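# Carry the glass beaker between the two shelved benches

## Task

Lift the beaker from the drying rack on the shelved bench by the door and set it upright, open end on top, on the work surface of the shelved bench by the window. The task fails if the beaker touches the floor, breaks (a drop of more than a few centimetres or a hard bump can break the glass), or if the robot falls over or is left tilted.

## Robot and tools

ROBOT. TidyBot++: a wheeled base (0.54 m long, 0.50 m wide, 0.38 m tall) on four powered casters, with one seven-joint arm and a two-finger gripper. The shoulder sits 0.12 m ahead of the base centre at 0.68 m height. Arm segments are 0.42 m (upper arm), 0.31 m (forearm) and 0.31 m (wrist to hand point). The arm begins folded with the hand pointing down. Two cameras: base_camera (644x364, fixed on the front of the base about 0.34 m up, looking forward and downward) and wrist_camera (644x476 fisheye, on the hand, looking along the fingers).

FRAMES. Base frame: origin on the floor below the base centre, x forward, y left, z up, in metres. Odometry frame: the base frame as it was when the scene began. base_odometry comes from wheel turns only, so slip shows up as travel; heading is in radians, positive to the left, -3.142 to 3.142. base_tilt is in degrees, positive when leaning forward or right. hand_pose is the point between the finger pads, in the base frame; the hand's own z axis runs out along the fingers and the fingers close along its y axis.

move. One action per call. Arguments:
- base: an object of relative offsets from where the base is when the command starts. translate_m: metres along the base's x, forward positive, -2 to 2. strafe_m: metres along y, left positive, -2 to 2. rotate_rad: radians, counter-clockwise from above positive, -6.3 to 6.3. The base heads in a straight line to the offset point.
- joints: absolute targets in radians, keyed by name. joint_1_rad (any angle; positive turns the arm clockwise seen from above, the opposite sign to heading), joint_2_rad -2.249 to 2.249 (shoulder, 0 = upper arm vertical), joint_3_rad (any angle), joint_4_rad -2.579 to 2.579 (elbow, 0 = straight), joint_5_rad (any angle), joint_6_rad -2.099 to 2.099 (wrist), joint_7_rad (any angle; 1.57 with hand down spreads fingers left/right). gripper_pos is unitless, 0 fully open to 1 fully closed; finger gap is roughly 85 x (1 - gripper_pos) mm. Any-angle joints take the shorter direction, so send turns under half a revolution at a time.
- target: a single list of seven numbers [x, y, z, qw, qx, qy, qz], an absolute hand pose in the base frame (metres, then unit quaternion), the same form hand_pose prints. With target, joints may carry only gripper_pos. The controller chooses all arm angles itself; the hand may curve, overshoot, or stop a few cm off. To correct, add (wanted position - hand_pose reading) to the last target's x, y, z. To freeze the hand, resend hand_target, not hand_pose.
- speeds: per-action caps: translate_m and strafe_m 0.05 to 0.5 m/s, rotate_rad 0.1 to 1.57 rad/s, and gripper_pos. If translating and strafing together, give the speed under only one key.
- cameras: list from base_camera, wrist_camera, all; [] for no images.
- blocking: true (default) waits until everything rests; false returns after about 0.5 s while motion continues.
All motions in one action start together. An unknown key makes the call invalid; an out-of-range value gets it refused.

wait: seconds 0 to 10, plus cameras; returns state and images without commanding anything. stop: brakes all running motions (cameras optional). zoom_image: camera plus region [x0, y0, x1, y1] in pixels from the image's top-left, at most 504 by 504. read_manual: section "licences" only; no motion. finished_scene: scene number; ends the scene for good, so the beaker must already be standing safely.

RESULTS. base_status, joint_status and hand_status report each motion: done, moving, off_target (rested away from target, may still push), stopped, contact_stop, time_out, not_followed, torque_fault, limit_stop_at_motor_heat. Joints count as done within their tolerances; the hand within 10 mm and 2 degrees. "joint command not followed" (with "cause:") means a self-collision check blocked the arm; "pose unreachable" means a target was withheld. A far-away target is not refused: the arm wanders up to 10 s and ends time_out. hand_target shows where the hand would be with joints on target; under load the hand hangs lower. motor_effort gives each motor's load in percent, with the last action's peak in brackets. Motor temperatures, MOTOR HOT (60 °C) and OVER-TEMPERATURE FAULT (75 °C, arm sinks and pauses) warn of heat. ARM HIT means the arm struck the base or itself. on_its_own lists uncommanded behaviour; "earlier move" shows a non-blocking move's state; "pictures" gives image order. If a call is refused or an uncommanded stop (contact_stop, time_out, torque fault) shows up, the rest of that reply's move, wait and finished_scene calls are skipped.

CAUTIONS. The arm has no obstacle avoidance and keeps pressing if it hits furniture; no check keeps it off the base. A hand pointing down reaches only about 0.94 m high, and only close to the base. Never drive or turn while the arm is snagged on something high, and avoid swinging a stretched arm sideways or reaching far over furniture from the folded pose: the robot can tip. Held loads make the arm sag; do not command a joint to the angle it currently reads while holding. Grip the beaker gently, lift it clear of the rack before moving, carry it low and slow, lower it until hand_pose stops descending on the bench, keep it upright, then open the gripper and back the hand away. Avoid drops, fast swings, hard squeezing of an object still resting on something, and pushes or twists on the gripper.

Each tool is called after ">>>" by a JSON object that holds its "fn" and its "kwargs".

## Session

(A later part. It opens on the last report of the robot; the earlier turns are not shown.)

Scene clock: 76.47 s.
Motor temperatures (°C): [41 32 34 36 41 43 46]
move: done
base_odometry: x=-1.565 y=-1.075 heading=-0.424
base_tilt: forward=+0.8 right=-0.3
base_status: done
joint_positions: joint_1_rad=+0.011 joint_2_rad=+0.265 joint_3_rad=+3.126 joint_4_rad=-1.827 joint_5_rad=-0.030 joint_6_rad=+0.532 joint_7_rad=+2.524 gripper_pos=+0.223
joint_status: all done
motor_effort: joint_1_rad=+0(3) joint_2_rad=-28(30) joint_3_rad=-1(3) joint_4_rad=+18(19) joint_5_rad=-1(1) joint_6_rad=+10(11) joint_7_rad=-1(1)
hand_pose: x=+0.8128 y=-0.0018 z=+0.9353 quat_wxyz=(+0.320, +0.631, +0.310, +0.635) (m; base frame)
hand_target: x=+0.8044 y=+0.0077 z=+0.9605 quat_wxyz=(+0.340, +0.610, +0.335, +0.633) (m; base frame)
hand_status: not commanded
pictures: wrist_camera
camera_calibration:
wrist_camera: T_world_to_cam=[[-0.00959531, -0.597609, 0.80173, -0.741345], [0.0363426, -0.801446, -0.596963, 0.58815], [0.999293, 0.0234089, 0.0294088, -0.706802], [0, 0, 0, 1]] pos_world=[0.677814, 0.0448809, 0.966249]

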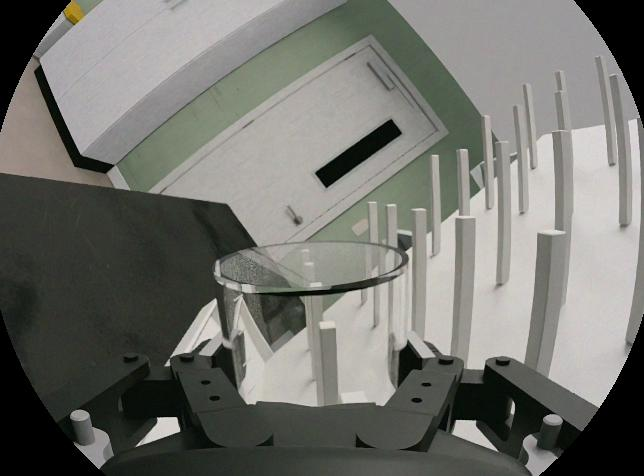

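>>> {"fn": "move", "kwargs": {"base": {"strafe_m":0.04}, "joints": {"joint_2_rad":0.1991,"joint_4_rad":-1.757,"joint_6_rad":0.416}, "speeds": {"strafe_m":0.1}, "cameras": ["wrist_camera"]}}

Scene clock: 78.03 s.
Motor temperatures (°C): [41 32 34 36 41 43 46]
move: done
base_odometry: x=-1.548 y=-1.039 heading=-0.424
base_tilt: forward=+0.8 right=-0.3
base_status: done
joint_positions: joint_1_rad=+0.011 joint_2_rad=+0.239 joint_3_rad=+3.125 joint_4_rad=-1.772 joint_5_rad=-0.030 joint_6_rad=+0.458 joint_7_rad=+2.524 gripper_pos=+0.223
joint_status: all done
motor_effort: joint_1_rad=+0(3) joint_2_rad=-28(30) joint_3_rad=-1(3) joint_4_rad=+19(20) joint_5_rad=-1(1) joint_6_rad=+10(11) joint_7_rad=+0(1)
hand_pose: x=+0.8140 y=-0.0005 z=+0.9621 quat_wxyz=(+0.320, +0.629, +0.309, +0.637) (m; base frame)
hand_target: x=+0.8043 y=+0.0081 z=+0.9858 quat_wxyz=(+0.339, +0.610, +0.335, +0.633) (m; base frame)
hand_status: not commanded
pictures: wrist_camera
camera_calibration:
wrist_camera: T_world_to_cam=[[-0.0123609, -0.598353, 0.801137, -0.759256], [0.042137, -0.800798, -0.59745, 0.600898], [0.999035, 0.0263725, 0.0351114, -0.714024], [0, 0, 0, 1]] pos_world=[0.67863, 0.0457254, 0.992345]

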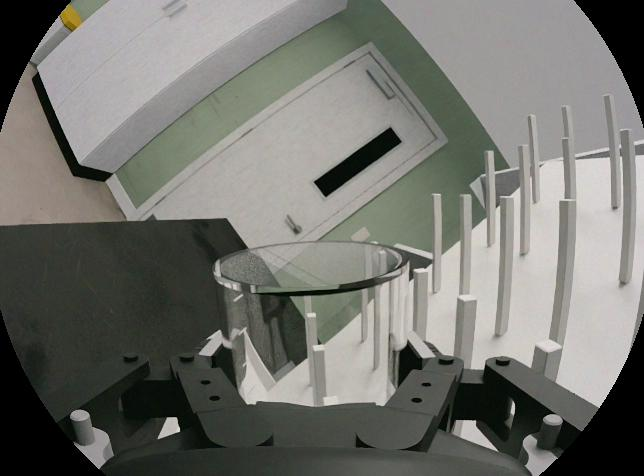

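>>> {"fn": "move", "kwargs": {"base": {"strafe_m":0.05}, "joints": {"joint_2_rad":0.179,"joint_4_rad":-1.697,"joint_6_rad":0.336}, "speeds": {"strafe_m":0.15}, "cameras": []}}

>>> {"fn": "move", "kwargs": {"base": {"strafe_m":0.12}, "speeds": {"strafe_m":0.25}, "cameras": ["wrist_camera"]}}

Scene clock: 79.93 s.
Motor temperatures (°C): [41 32 34 36 41 43 46]
move: done
base_odometry: x=-1.527 y=-0.993 heading=-0.424
base_tilt: forward=+0.8 right=-0.3
base_status: done
joint_positions: joint_1_rad=+0.008 joint_2_rad=+0.220 joint_3_rad=+3.122 joint_4_rad=-1.713 joint_5_rad=-0.030 joint_6_rad=+0.380 joint_7_rad=+2.524 gripper_pos=+0.223
joint_status: all done
motor_effort: joint_1_rad=-1(3) joint_2_rad=-28(30) joint_3_rad=-2(4) joint_4_rad=+19(20) joint_5_rad=+0(1) joint_6_rad=+10(11) joint_7_rad=-1(1)
hand_pose: x=+0.8158 y=+0.0045 z=+0.9865 quat_wxyz=(+0.317, +0.628, +0.312, +0.639) (m; base frame)
hand_target: x=+0.8045 y=+0.0085 z=+1.0111 quat_wxyz=(+0.339, +0.610, +0.335, +0.633) (m; base frame)
hand_status: not commanded
pictures: none
No camera images: "cameras" was empty.

Scene clock: 81.23 s.
Motor temperatures (°C): [41 32 34 36 41 43 46]
move: done
base_odometry: x=-1.478 y=-0.884 heading=-0.424
base_tilt: forward=+0.7 right=-0.3
base_status: done
joint_positions: joint_1_rad=+0.006 joint_2_rad=+0.220 joint_3_rad=+3.120 joint_4_rad=-1.713 joint_5_rad=-0.030 joint_6_rad=+0.380 joint_7_rad=+2.524 gripper_pos=+0.223
joint_status: not commanded
motor_effort: joint_1_rad=+0(2) joint_2_rad=-28(29) joint_3_rad=-1(3) joint_4_rad=+19(20) joint_5_rad=-1(1) joint_6_rad=+10(10) joint_7_rad=-1(1)
hand_pose: x=+0.8158 y=+0.0069 z=+0.9865 quat_wxyz=(+0.316, +0.627, +0.313, +0.640) (m; base frame)
hand_target: x=+0.8045 y=+0.0085 z=+1.0111 quat_wxyz=(+0.339, +0.610, +0.335, +0.633) (m; base frame)
hand_status: not commanded
pictures: wrist_camera
camera_calibration:
wrist_camera: T_world_to_cam=[[-0.00515446, -0.599852, 0.800094, -0.779211], [0.0521472, -0.799178, -0.598829, 0.614561], [0.998626, 0.0386361, 0.0353999, -0.71692], [0, 0, 0, 1]] pos_world=[0.679871, 0.051431, 1.01684]

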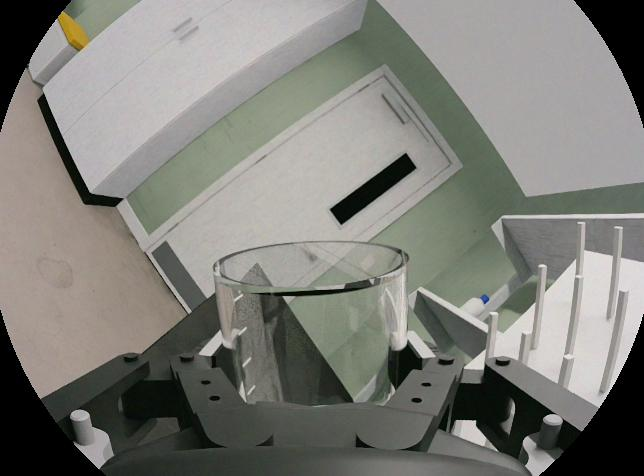

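>>> {"fn": "move", "kwargs": {"base": {"rotate_rad":1.008}, "speeds": {"rotate_rad":0.8}, "joints": {"joint_2_rad":0.035,"joint_4_rad":-1.696,"joint_6_rad":0.16,"joint_7_rad":4.4,"joint_5_rad":-0.03}, "cameras": ["wrist_camera"]}}

>>> {"fn": "move", "kwargs": {"base": {"translate_m":0.75}, "speeds": {"translate_m":0.35}, "joints": {"joint_7_rad":4.75}}}

Scene clock: 85.53 s.
Motor temperatures (°C): [41 32 34 36 41 43 46]
move: done
base_odometry: x=-1.478 y=-0.884 heading=+0.584
base_tilt: forward=+0.8 right=-0.3
base_status: done
joint_positions: joint_1_rad=+0.007 joint_2_rad=+0.073 joint_3_rad=+3.118 joint_4_rad=-1.713 joint_5_rad=-0.030 joint_6_rad=+0.207 joint_7_rad=+4.325 gripper_pos=+0.223
joint_status: all done
motor_effort: joint_1_rad=+0(3) joint_2_rad=-23(30) joint_3_rad=-1(4) joint_4_rad=+20(21) joint_5_rad=-1(1) joint_6_rad=+10(11) joint_7_rad=-1(1)
hand_pose: x=+0.7677 y=+0.0095 z=+1.0318 quat_wxyz=(+0.688, +0.144, +0.695, +0.150) (m; base frame)
hand_target: x=+0.7550 y=+0.0088 z=+1.0521 quat_wxyz=(+0.696, +0.117, +0.697, +0.124) (m; base frame)
hand_status: not commanded
pictures: wrist_camera
camera_calibration:
wrist_camera: T_world_to_cam=[[0.000451852, 0.916455, 0.400138, -0.420136], [0.0503988, -0.399651, 0.915281, -0.918487], [0.998729, 0.0197529, -0.0463688, -0.586193], [0, 0, 0, 1]] pos_world=[0.631929, 0.0295406, 0.981606]

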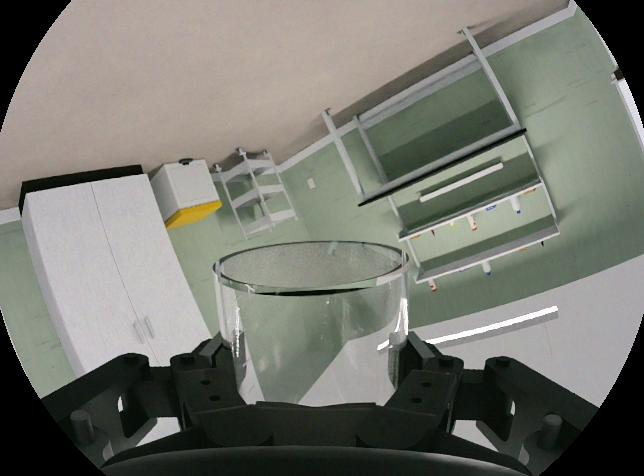

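Scene clock: 88.63 s.
Motor temperatures (°C): [41 32 34 36 41 43 46]
move: done
base_odometry: x=-0.852 y=-0.470 heading=+0.584
base_tilt: forward=+0.8 right=-0.3
base_status: done
joint_positions: joint_1_rad=+0.007 joint_2_rad=+0.059 joint_3_rad=+3.118 joint_4_rad=-1.712 joint_5_rad=-0.030 joint_6_rad=+0.204 joint_7_rad=+4.679 gripper_pos=+0.223
joint_status: all done
motor_effort: joint_1_rad=+0(1) joint_2_rad=-22(26) joint_3_rad=-1(2) joint_4_rad=+20(21) joint_5_rad=-1(1) joint_6_rad=+10(11) joint_7_rad=+0(1)
hand_pose: x=+0.7630 y=+0.0095 z=+1.0401 quat_wxyz=(+0.708, +0.019, +0.706, +0.026) (m; base frame)
hand_target: x=+0.7550 y=+0.0088 z=+1.0521 quat_wxyz=(+0.707, -0.006, +0.707, +0.001) (m; base frame)
hand_status: not commanded
pictures: base_camera, wrist_camera
camera_calibration:
wrist_camera: T_world_to_cam=[[-0.00395994, 0.998326, 0.0577103, -0.0647349], [0.0360863, -0.0575305, 0.997691, -1.00387], [0.999341, 0.00603335, -0.0357981, -0.592357], [0, 0, 0, 1]] pos_world=[0.627936, 0.0104475, 0.984078]

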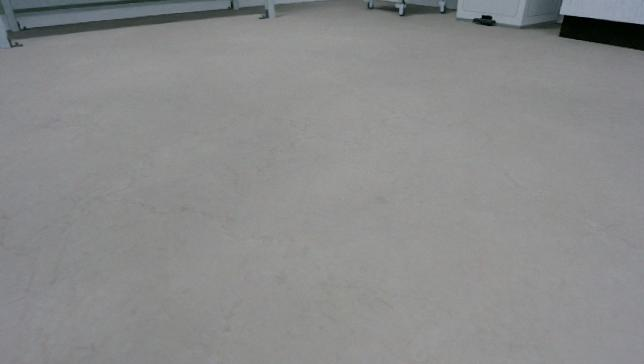

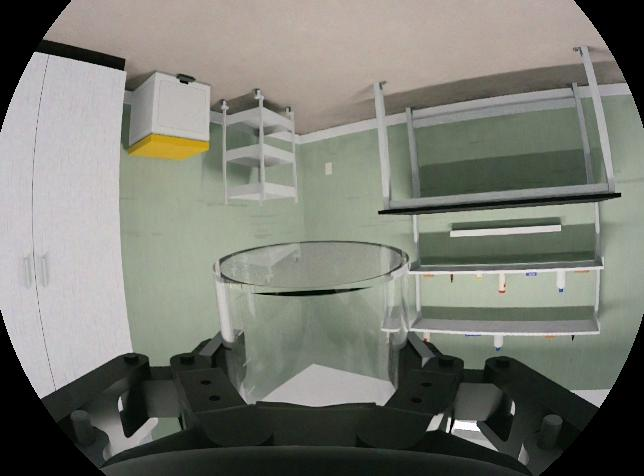

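>>> {"fn": "move", "kwargs": {"base": {"translate_m":1.45,"strafe_m":0.45,"rotate_rad":0.52}, "speeds": {"translate_m":0.4,"rotate_rad":0.5}}}

Scene clock: 95.23 s.
Motor temperatures (°C): [41 32 34 36 41 43 46]
move: done
base_odometry: x=+0.110 y=+0.705 heading=+1.105
base_tilt: forward=+0.8 right=-0.3
base_status: done
joint_positions: joint_1_rad=+0.010 joint_2_rad=+0.056 joint_3_rad=+3.118 joint_4_rad=-1.712 joint_5_rad=-0.030 joint_6_rad=+0.203 joint_7_rad=+4.679 gripper_pos=+0.223
joint_status: not commanded
motor_effort: joint_1_rad=+0(3) joint_2_rad=-22(27) joint_3_rad=-1(4) joint_4_rad=+20(21) joint_5_rad=-1(1) joint_6_rad=+9(10) joint_7_rad=+0(1)
hand_pose: x=+0.7617 y=+0.0078 z=+1.0424 quat_wxyz=(+0.709, +0.020, +0.705, +0.026) (m; base frame)
hand_target: x=+0.7550 y=+0.0088 z=+1.0521 quat_wxyz=(+0.707, -0.006, +0.707, +0.001) (m; base frame)
hand_status: not commanded
pictures: base_camera, wrist_camera
camera_calibration:
wrist_camera: T_world_to_cam=[[-0.00150173, 0.998334, 0.0576868, -0.065024], [0.0330546, -0.0576058, 0.997792, -1.00405], [0.999452, 0.00340523, -0.032913, -0.594031], [0, 0, 0, 1]] pos_world=[0.626797, 0.00909917, 0.986036]

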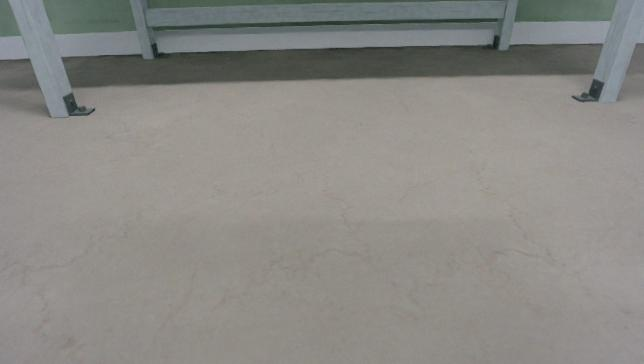

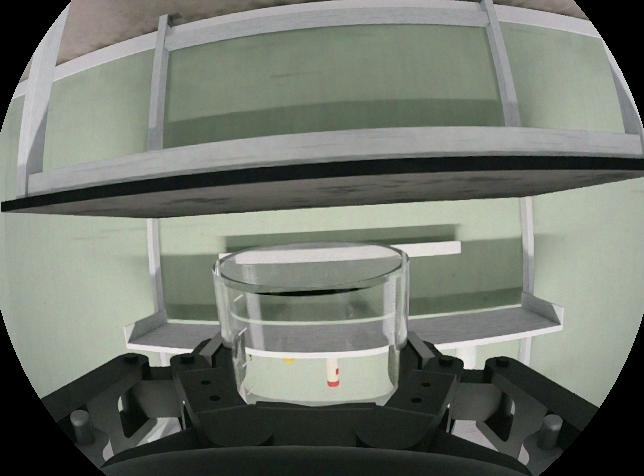

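>>> {"fn": "move", "kwargs": {"base": {"rotate_rad":0.1}}}

>>> {"fn": "zoom_image", "kwargs": {"camera": "wrist_camera", "region": [200, 100, 450, 300]}}

Scene clock: 96.97 s.
Motor temperatures (°C): [41 32 34 36 41 43 46]
move: done
base_odometry: x=+0.110 y=+0.706 heading=+1.205
base_tilt: forward=+0.8 right=-0.3
base_status: done
joint_positions: joint_1_rad=+0.006 joint_2_rad=+0.056 joint_3_rad=+3.112 joint_4_rad=-1.712 joint_5_rad=-0.030 joint_6_rad=+0.203 joint_7_rad=+4.679 gripper_pos=+0.223
joint_status: not commanded
motor_effort: joint_1_rad=-1(3) joint_2_rad=-24(24) joint_3_rad=-1(3) joint_4_rad=+20(20) joint_5_rad=+0(1) joint_6_rad=+10(10) joint_7_rad=-1(1)
hand_pose: x=+0.7615 y=+0.0134 z=+1.0424 quat_wxyz=(+0.709, +0.017, +0.705, +0.029) (m; base frame)
hand_target: x=+0.7550 y=+0.0088 z=+1.0521 quat_wxyz=(+0.707, -0.006, +0.707, +0.001) (m; base frame)
hand_status: not commanded
pictures: base_camera, wrist_camera
camera_calibration:
wrist_camera: T_world_to_cam=[[-0.0103851, 0.998264, 0.0579742, -0.064164], [0.0335353, -0.057597, 0.997777, -1.0041], [0.999384, 0.0123062, -0.032879, -0.593998], [0, 0, 0, 1]] pos_world=[0.626638, 0.0135292, 0.986059]

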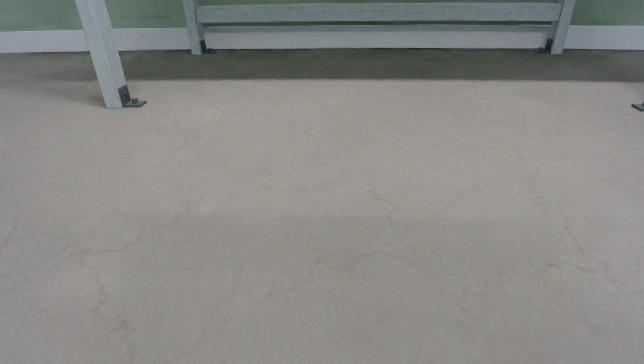

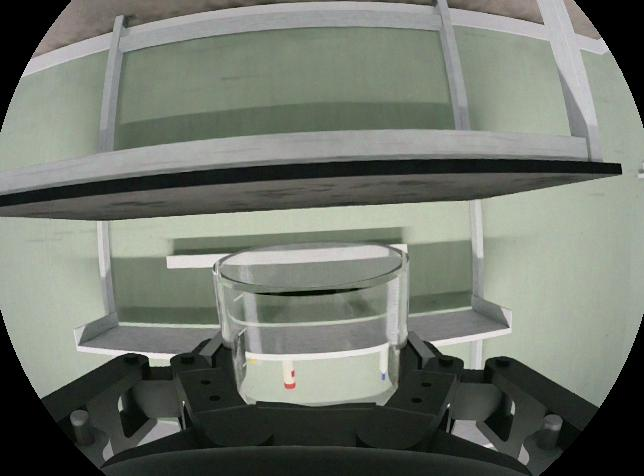

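Scaled by 2.016.

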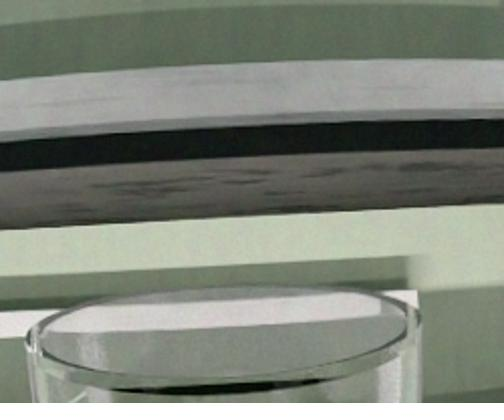

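>>> {"fn": "move", "kwargs": {"base": {"translate_m":0.36}, "speeds": {"translate_m":0.3}, "joints": {"joint_7_rad":4.8}}}

>>> {"fn": "zoom_image", "kwargs": {"camera": "wrist_camera", "region": [150, 0, 500, 300]}}

Scene clock: 100.23 s.
Motor temperatures (°C): [41 32 34 36 41 43 46]
move: done
base_odometry: x=+0.238 y=+1.042 heading=+1.206
base_tilt: forward=+0.8 right=-0.2
base_status: done
joint_positions: joint_1_rad=+0.006 joint_2_rad=+0.054 joint_3_rad=+3.112 joint_4_rad=-1.711 joint_5_rad=-0.030 joint_6_rad=+0.202 joint_7_rad=+4.736 gripper_pos=+0.223
joint_status: all done
motor_effort: joint_1_rad=+0(1) joint_2_rad=-22(27) joint_3_rad=-1(2) joint_4_rad=+20(21) joint_5_rad=+0(1) joint_6_rad=+9(10) joint_7_rad=+0(1)
hand_pose: x=+0.7611 y=+0.0134 z=+1.0432 quat_wxyz=(+0.709, -0.003, +0.705, +0.008) (m; base frame)
hand_target: x=+0.7550 y=+0.0088 z=+1.0521 quat_wxyz=(+0.707, -0.024, +0.707, -0.017) (m; base frame)
hand_status: not commanded
pictures: base_camera, wrist_camera
camera_calibration:
wrist_camera: T_world_to_cam=[[-0.0100915, 0.999949, 0.000694926, -0.00471521], [0.0317804, -0.000373881, 0.999495, -1.00606], [0.999444, 0.0101085, -0.031775, -0.594702], [0, 0, 0, 1]] pos_world=[0.626297, 0.0103504, 0.986655]

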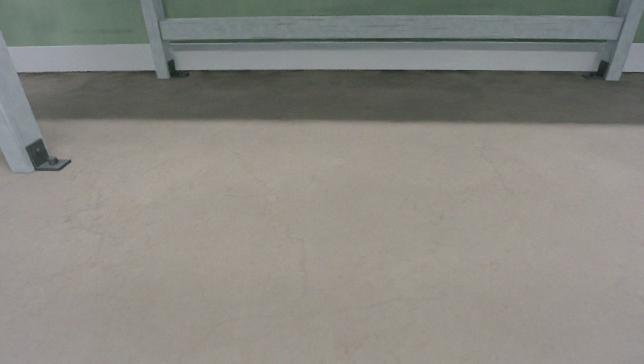

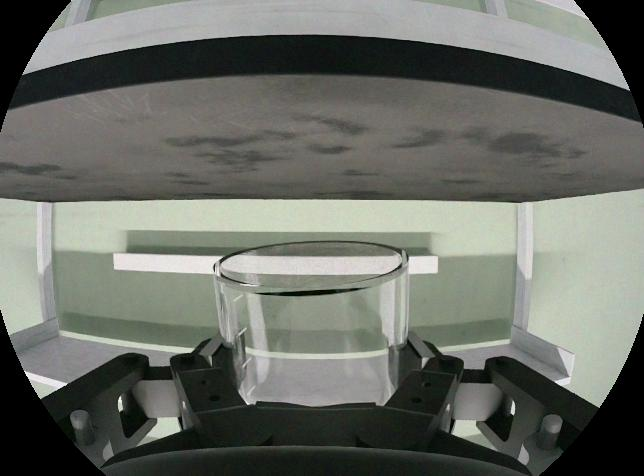

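Scaled by 1.440.

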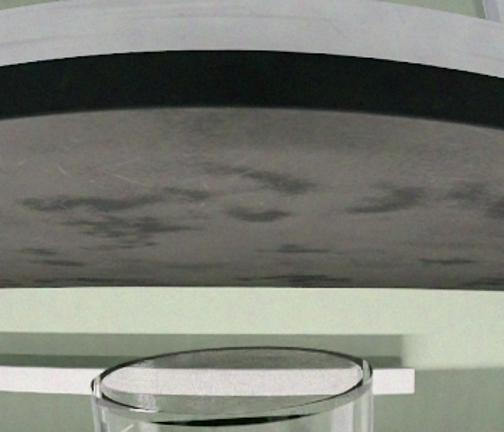

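>>> {"fn": "move", "kwargs": {"base": {"translate_m":0.145}, "speeds": {"translate_m":0.25}, "cameras": []}}

>>> {"fn": "move", "kwargs": {"joints": {"joint_2_rad":0.095,"joint_4_rad":-1.915,"joint_6_rad":0.40,"joint_7_rad":4.78}}}

Scene clock: 102.47 s.
Motor temperatures (°C): [41 32 34 36 41 43 46]
move: done
base_odometry: x=+0.290 y=+1.178 heading=+1.206
base_tilt: forward=+0.8 right=-0.2
base_status: done
joint_positions: joint_1_rad=+0.006 joint_2_rad=+0.053 joint_3_rad=+3.112 joint_4_rad=-1.711 joint_5_rad=-0.030 joint_6_rad=+0.202 joint_7_rad=+4.736 gripper_pos=+0.223
joint_status: not commanded
motor_effort: joint_1_rad=+0(1) joint_2_rad=-22(25) joint_3_rad=+0(2) joint_4_rad=+20(20) joint_5_rad=-1(1) joint_6_rad=+9(10) joint_7_rad=+0(1)
hand_pose: x=+0.7607 y=+0.0134 z=+1.0438 quat_wxyz=(+0.710, -0.003, +0.704, +0.008) (m; base frame)
hand_target: x=+0.7550 y=+0.0088 z=+1.0521 quat_wxyz=(+0.707, -0.024, +0.707, -0.017) (m; base frame)
hand_status: not commanded
pictures: none
No camera images: "cameras" was empty.

Scene clock: 103.70 s.
Motor temperatures (°C): [41 32 34 36 41 43 46]
move: done
base_odometry: x=+0.290 y=+1.178 heading=+1.206
base_tilt: forward=+0.8 right=-0.2
base_status: not commanded
joint_positions: joint_1_rad=+0.006 joint_2_rad=+0.081 joint_3_rad=+3.112 joint_4_rad=-1.887 joint_5_rad=-0.030 joint_6_rad=+0.348 joint_7_rad=+4.736 gripper_pos=+0.224
joint_status: all done
motor_effort: joint_1_rad=+0(1) joint_2_rad=-21(24) joint_3_rad=+0(2) joint_4_rad=+17(20) joint_5_rad=-1(1) joint_6_rad=+8(10) joint_7_rad=+0(1)
hand_pose: x=+0.7535 y=+0.0118 z=+0.9643 quat_wxyz=(+0.689, -0.002, +0.724, +0.006) (m; base frame)
hand_target: x=+0.7541 y=+0.0062 z=+0.9548 quat_wxyz=(+0.693, -0.015, +0.721, -0.012) (m; base frame)
hand_status: not commanded
pictures: base_camera, wrist_camera
camera_calibration:
wrist_camera: T_world_to_cam=[[-0.00596944, 0.999982, -0.000612944, -0.00497311], [0.087655, 0.00113386, 0.99615, -0.965844], [0.996133, 0.00589273, -0.0876602, -0.533164], [0, 0, 0, 1]] pos_world=[0.615734, 0.00920995, 0.915385]

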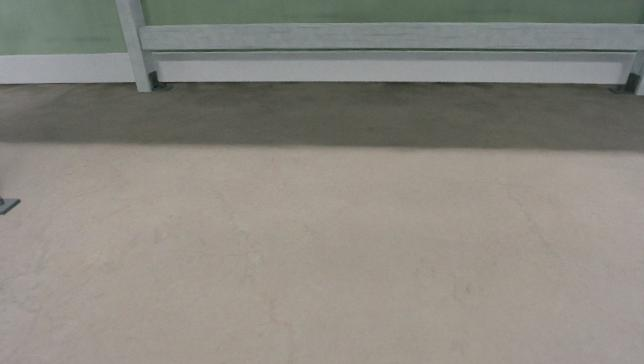

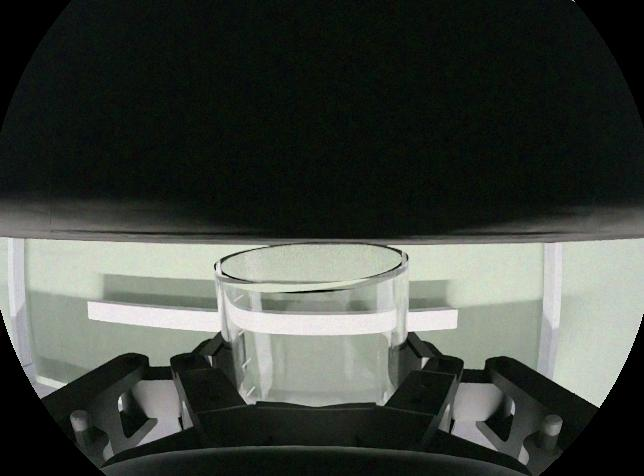

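>>> {"fn": "move", "kwargs": {"base": {"translate_m":-0.012}, "speeds": {"translate_m":0.1}, "joints": {"joint_2_rad":0.11,"joint_4_rad":-1.94,"joint_6_rad":0.48}, "cameras": ["wrist_camera"]}}

Scene clock: 105.13 s.
Motor temperatures (°C): [41 32 34 36 41 43 46]
move: done
base_odometry: x=+0.286 y=+1.166 heading=+1.206
base_tilt: forward=+0.8 right=-0.3
base_status: done
joint_positions: joint_1_rad=+0.006 joint_2_rad=+0.096 joint_3_rad=+3.112 joint_4_rad=-1.918 joint_5_rad=-0.030 joint_6_rad=+0.435 joint_7_rad=+4.736 gripper_pos=+0.224
joint_status: all done
motor_effort: joint_1_rad=+0(1) joint_2_rad=-21(23) joint_3_rad=-1(2) joint_4_rad=+18(19) joint_5_rad=+0(1) joint_6_rad=+9(9) joint_7_rad=+0(1)
hand_pose: x=+0.7541 y=+0.0109 z=+0.9634 quat_wxyz=(+0.704, -0.001, +0.710, +0.006) (m; base frame)
hand_target: x=+0.7551 y=+0.0054 z=+0.9553 quat_wxyz=(+0.707, -0.014, +0.707, -0.013) (m; base frame)
hand_status: not commanded
pictures: wrist_camera
camera_calibration:
wrist_camera: T_world_to_cam=[[-0.00343513, 0.999994, -0.000517584, -0.00609999], [0.0466644, 0.000677323, 0.99891, -0.936763], [0.998905, 0.00340724, -0.0466665, -0.575396], [0, 0, 0, 1]] pos_world=[0.618459, 0.00869495, 0.908888]

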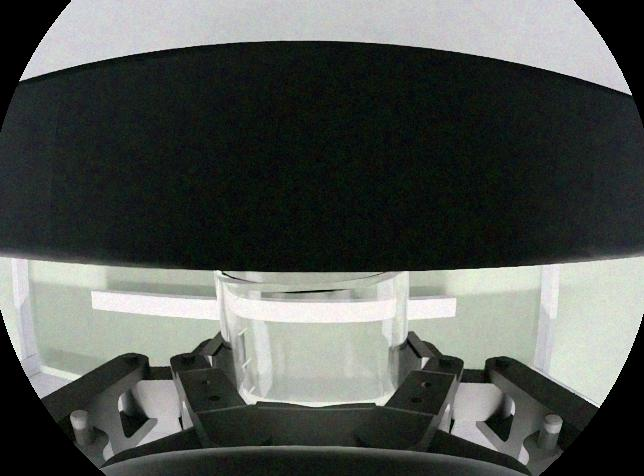

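>>> {"fn": "move", "kwargs": {"joints": {"joint_2_rad":0.12,"joint_4_rad":-1.96,"joint_6_rad":0.49}, "cameras": ["wrist_camera"]}}

>>> {"fn": "move", "kwargs": {"joints": {"joint_2_rad":0.13,"joint_4_rad":-1.977,"joint_6_rad":0.50}, "cameras": ["wrist_camera"]}}

Scene clock: 106.30 s.
Motor temperatures (°C): [41 32 34 36 41 43 46]
move: done
base_odometry: x=+0.286 y=+1.166 heading=+1.206
base_tilt: forward=+0.8 right=-0.3
base_status: not commanded
joint_positions: joint_1_rad=+0.006 joint_2_rad=+0.096 joint_3_rad=+3.112 joint_4_rad=-1.927 joint_5_rad=-0.030 joint_6_rad=+0.452 joint_7_rad=+4.736 gripper_pos=+0.224
joint_status: all done
motor_effort: joint_1_rad=+0(1) joint_2_rad=-21(23) joint_3_rad=+0(2) joint_4_rad=+17(17) joint_5_rad=+0(1) joint_6_rad=+7(9) joint_7_rad=+0(1)
hand_pose: x=+0.7529 y=+0.0108 z=+0.9631 quat_wxyz=(+0.707, -0.001, +0.707, +0.005) (m; base frame)
hand_target: x=+0.7547 y=+0.0053 z=+0.9403 quat_wxyz=(+0.700, -0.014, +0.714, -0.013) (m; base frame)
hand_status: not commanded
pictures: wrist_camera
camera_calibration:
wrist_camera: T_world_to_cam=[[-0.00294711, 0.999995, -0.000586735, -0.00623287], [0.0390597, 0.000701403, 0.999237, -0.930951], [0.999233, 0.00292195, -0.0390616, -0.581777], [0, 0, 0, 1]] pos_world=[0.617675, 0.00858573, 0.907512]

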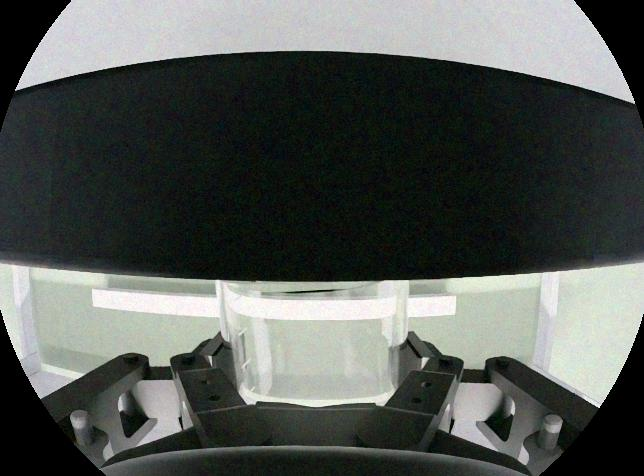

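Scene clock: 106.87 s.
Motor temperatures (°C): [41 32 34 36 41 43 46]
move: done
base_odometry: x=+0.286 y=+1.166 heading=+1.206
base_tilt: forward=+0.8 right=-0.3
base_status: not commanded
joint_positions: joint_1_rad=+0.006 joint_2_rad=+0.097 joint_3_rad=+3.112 joint_4_rad=-1.937 joint_5_rad=-0.030 joint_6_rad=+0.471 joint_7_rad=+4.736 gripper_pos=+0.224
joint_status: all done
motor_effort: joint_1_rad=+0(0) joint_2_rad=-20(21) joint_3_rad=-1(2) joint_4_rad=+15(16) joint_5_rad=-1(1) joint_6_rad=+6(7) joint_7_rad=+0(1)
hand_pose: x=+0.7519 y=+0.0106 z=+0.9626 quat_wxyz=(+0.710, -0.001, +0.704, +0.005) (m; base frame)
hand_target: x=+0.7545 y=+0.0051 z=+0.9272 quat_wxyz=(+0.694, -0.014, +0.720, -0.013) (m; base frame)
hand_status: not commanded
pictures: wrist_camera
camera_calibration:
wrist_camera: T_world_to_cam=[[-0.00241661, 0.999997, -0.000634315, -0.00640188], [0.0308154, 0.000708485, 0.999525, -0.924587], [0.999522, 0.00239591, -0.030817, -0.588997], [0, 0, 0, 1]] pos_world=[0.617192, 0.00846811, 0.905993]

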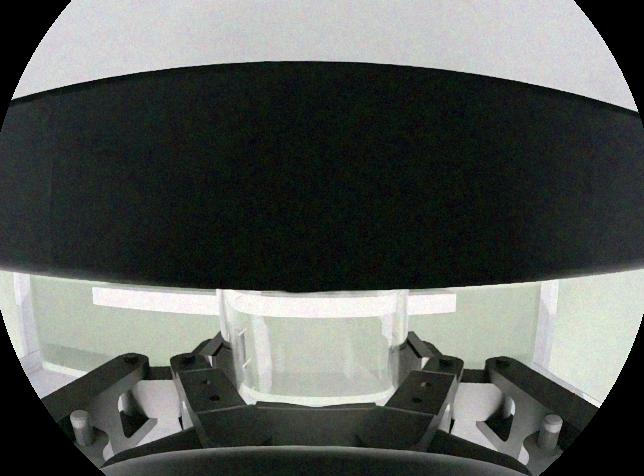

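>>> {"fn": "move", "kwargs": {"joints": {"joint_2_rad":0.105,"joint_4_rad":-1.947,"joint_6_rad":0.49}, "cameras": []}}

>>> {"fn": "move", "kwargs": {"joints": {"gripper_pos":0.21}, "cameras": []}}

>>> {"fn": "move", "kwargs": {"joints": {"gripper_pos":0.12}, "cameras": ["wrist_camera"]}}

Scene clock: 108.17 s.
Motor temperatures (°C): [41 32 34 36 41 43 46]
move: done
base_odometry: x=+0.286 y=+1.166 heading=+1.206
base_tilt: forward=+0.8 right=-0.3
base_status: not commanded
joint_positions: joint_1_rad=+0.006 joint_2_rad=+0.097 joint_3_rad=+3.112 joint_4_rad=-1.936 joint_5_rad=-0.030 joint_6_rad=+0.471 joint_7_rad=+4.736 gripper_pos=+0.224
joint_status: all done
motor_effort: joint_1_rad=+0(1) joint_2_rad=-19(23) joint_3_rad=-1(2) joint_4_rad=+16(18) joint_5_rad=+0(1) joint_6_rad=+7(10) joint_7_rad=+0(1)
hand_pose: x=+0.7521 y=+0.0106 z=+0.9629 quat_wxyz=(+0.710, -0.001, +0.704, +0.005) (m; base frame)
hand_target: x=+0.7527 y=+0.0053 z=+0.9575 quat_wxyz=(+0.710, -0.014, +0.704, -0.013) (m; base frame)
hand_status: not commanded
pictures: none
No camera images: "cameras" was empty.

Scene clock: 108.73 s.
Motor temperatures (°C): [41 32 34 36 41 43 46]
move: done
base_odometry: x=+0.286 y=+1.166 heading=+1.206
base_tilt: forward=+0.8 right=-0.3
base_status: not commanded
joint_positions: joint_1_rad=+0.006 joint_2_rad=+0.097 joint_3_rad=+3.112 joint_4_rad=-1.936 joint_5_rad=-0.030 joint_6_rad=+0.471 joint_7_rad=+4.736 gripper_pos=+0.208
joint_status: all done
motor_effort: joint_1_rad=+0(0) joint_2_rad=-21(22) joint_3_rad=-1(2) joint_4_rad=+17(17) joint_5_rad=+0(1) joint_6_rad=+8(8) joint_7_rad=-1(1)
hand_pose: x=+0.7521 y=+0.0106 z=+0.9629 quat_wxyz=(+0.710, -0.001, +0.704, +0.005) (m; base frame)
hand_target: x=+0.7527 y=+0.0053 z=+0.9575 quat_wxyz=(+0.710, -0.014, +0.704, -0.013) (m; base frame)
hand_status: not commanded
pictures: none
No camera images: "cameras" was empty.

Scene clock: 109.23 s.
Motor temperatures (°C): [41 32 34 36 41 43 46]
move: done
base_odometry: x=+0.286 y=+1.166 heading=+1.206
base_tilt: forward=+0.8 right=-0.3
base_status: not commanded
joint_positions: joint_1_rad=+0.006 joint_2_rad=+0.097 joint_3_rad=+3.112 joint_4_rad=-1.936 joint_5_rad=-0.030 joint_6_rad=+0.471 joint_7_rad=+4.736 gripper_pos=+0.120
joint_status: all done
motor_effort: joint_1_rad=+0(0) joint_2_rad=-21(23) joint_3_rad=-1(2) joint_4_rad=+18(18) joint_5_rad=-1(1) joint_6_rad=+9(9) joint_7_rad=+0(1)
hand_pose: x=+0.7521 y=+0.0106 z=+0.9629 quat_wxyz=(+0.710, -0.001, +0.704, +0.005) (m; base frame)
hand_target: x=+0.7527 y=+0.0053 z=+0.9575 quat_wxyz=(+0.710, -0.014, +0.704, -0.013) (m; base frame)
hand_status: not commanded
pictures: wrist_camera
camera_calibration:
wrist_camera: T_world_to_cam=[[-0.00241242, 0.999997, -0.000616546, -0.00642148], [0.0303141, 0.000689395, 0.99954, -0.924499], [0.999538, 0.00239262, -0.0303157, -0.589667], [0, 0, 0, 1]] pos_world=[0.617404, 0.00846965, 0.906194]

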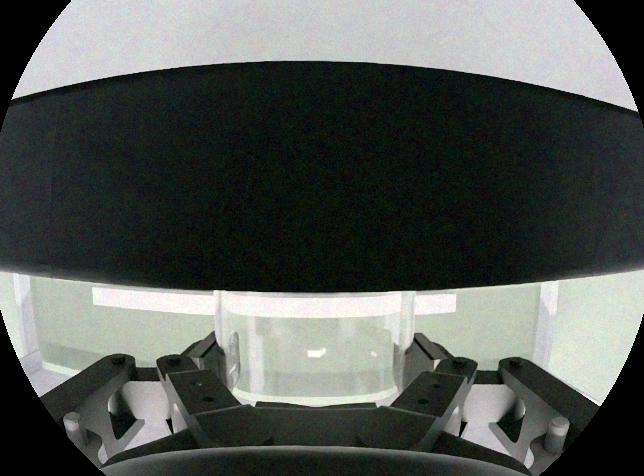

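>>> {"fn": "move", "kwargs": {"joints": {"gripper_pos":0.0}, "cameras": ["wrist_camera"]}}

Scene clock: 110.10 s.
Motor temperatures (°C): [41 32 34 36 41 43 46]
move: done
base_odometry: x=+0.286 y=+1.166 heading=+1.206
base_tilt: forward=+0.8 right=-0.3
base_status: not commanded
joint_positions: joint_1_rad=+0.006 joint_2_rad=+0.097 joint_3_rad=+3.112 joint_4_rad=-1.936 joint_5_rad=-0.030 joint_6_rad=+0.471 joint_7_rad=+4.736 gripper_pos=+0.000
joint_status: all done
motor_effort: joint_1_rad=+0(0) joint_2_rad=-22(23) joint_3_rad=-1(2) joint_4_rad=+18(18) joint_5_rad=-1(1) joint_6_rad=+8(9) joint_7_rad=+0(1)
hand_pose: x=+0.7521 y=+0.0106 z=+0.9629 quat_wxyz=(+0.710, -0.001, +0.704, +0.005) (m; base frame)
hand_target: x=+0.7527 y=+0.0053 z=+0.9575 quat_wxyz=(+0.710, -0.014, +0.704, -0.013) (m; base frame)
hand_status: not commanded
pictures: wrist_camera
camera_calibration:
wrist_camera: T_world_to_cam=[[-0.00241242, 0.999997, -0.000616546, -0.00642148], [0.0303141, 0.000689395, 0.99954, -0.924499], [0.999538, 0.00239262, -0.0303157, -0.589667], [0, 0, 0, 1]] pos_world=[0.617404, 0.00846965, 0.906194]

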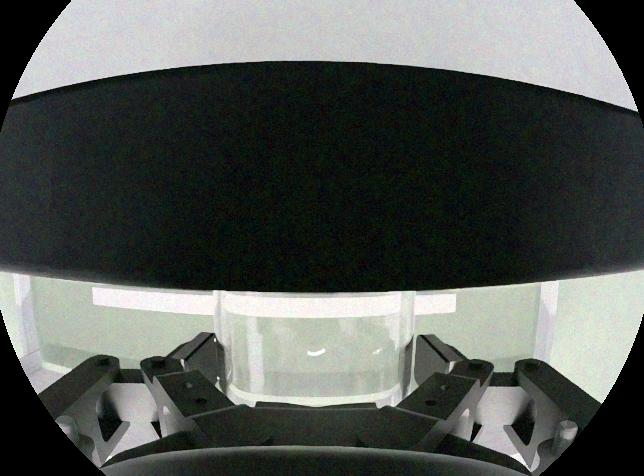

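>>> {"fn": "move", "kwargs": {"base": {"translate_m":-0.04}, "speeds": {"translate_m":0.06}, "cameras": ["wrist_camera"]}}

>>> {"fn": "move", "kwargs": {"base": {"translate_m":-0.3}, "speeds": {"translate_m":0.25}, "cameras": ["wrist_camera"]}}

Scene clock: 111.63 s.
Motor temperatures (°C): [41 32 34 36 41 43 46]
move: done
base_odometry: x=+0.271 y=+1.129 heading=+1.206
base_tilt: forward=+0.8 right=-0.3
base_status: done
joint_positions: joint_1_rad=+0.006 joint_2_rad=+0.100 joint_3_rad=+3.112 joint_4_rad=-1.936 joint_5_rad=-0.030 joint_6_rad=+0.471 joint_7_rad=+4.736 gripper_pos=+0.000
joint_status: not commanded
motor_effort: joint_1_rad=+0(1) joint_2_rad=-22(24) joint_3_rad=-1(2) joint_4_rad=+18(18) joint_5_rad=-1(1) joint_6_rad=+9(9) joint_7_rad=+0(1)
hand_pose: x=+0.7527 y=+0.0106 z=+0.9615 quat_wxyz=(+0.709, -0.001, +0.705, +0.005) (m; base frame)
hand_target: x=+0.7527 y=+0.0053 z=+0.9575 quat_wxyz=(+0.710, -0.014, +0.704, -0.013) (m; base frame)
hand_status: not commanded
pictures: wrist_camera
camera_calibration:
wrist_camera: T_world_to_cam=[[-0.00241381, 0.999997, -0.000596129, -0.00643523], [0.0326052, 0.000674517, 0.999468, -0.924722], [0.999465, 0.00239309, -0.0326067, -0.588096], [0, 0, 0, 1]] pos_world=[0.617917, 0.00846632, 0.905051]

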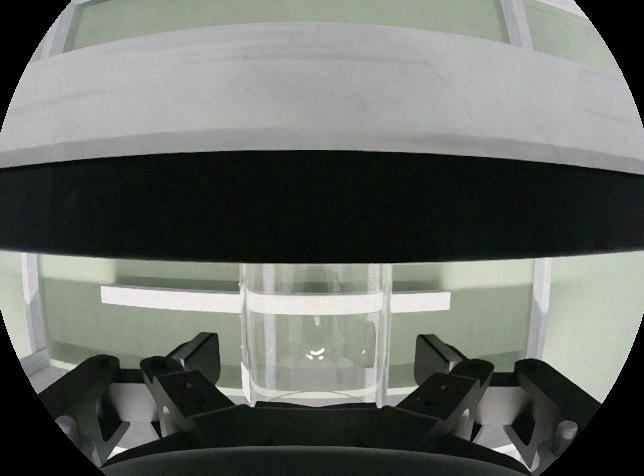

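Scene clock: 113.70 s.
Motor temperatures (°C): [41 32 34 36 41 43 46]
move: done
base_odometry: x=+0.165 y=+0.848 heading=+1.206
base_tilt: forward=+0.8 right=-0.3
base_status: done
joint_positions: joint_1_rad=+0.007 joint_2_rad=+0.105 joint_3_rad=+3.112 joint_4_rad=-1.936 joint_5_rad=-0.030 joint_6_rad=+0.471 joint_7_rad=+4.736 gripper_pos=+0.000
joint_status: not commanded
motor_effort: joint_1_rad=+0(1) joint_2_rad=-23(26) joint_3_rad=-1(2) joint_4_rad=+18(18) joint_5_rad=+0(1) joint_6_rad=+9(9) joint_7_rad=+0(1)
hand_pose: x=+0.7543 y=+0.0105 z=+0.9580 quat_wxyz=(+0.707, -0.001, +0.707, +0.005) (m; base frame)
hand_target: x=+0.7527 y=+0.0053 z=+0.9575 quat_wxyz=(+0.710, -0.014, +0.704, -0.013) (m; base frame)
hand_status: not commanded
pictures: wrist_camera
camera_calibration:
wrist_camera: T_world_to_cam=[[-0.00227003, 0.999997, -0.000546908, -0.0064859], [0.0381267, 0.000633061, 0.999273, -0.925246], [0.99927, 0.00224752, -0.038128, -0.584309], [0, 0, 0, 1]] pos_world=[0.619144, 0.00838487, 0.902291]

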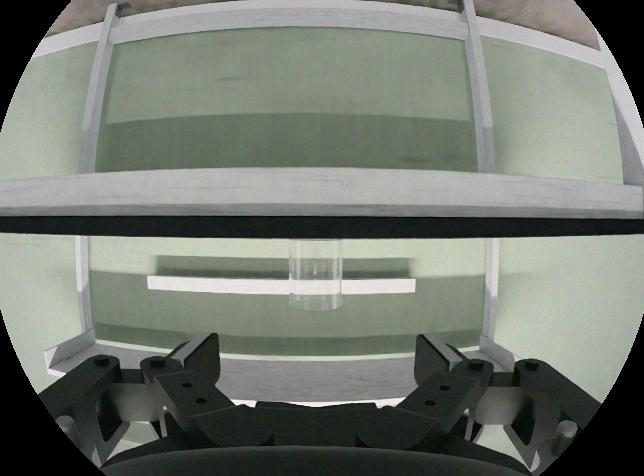

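>>> {"fn": "finished_scene", "kwargs": {"scene": 2}}

The scene is finished: the task was done.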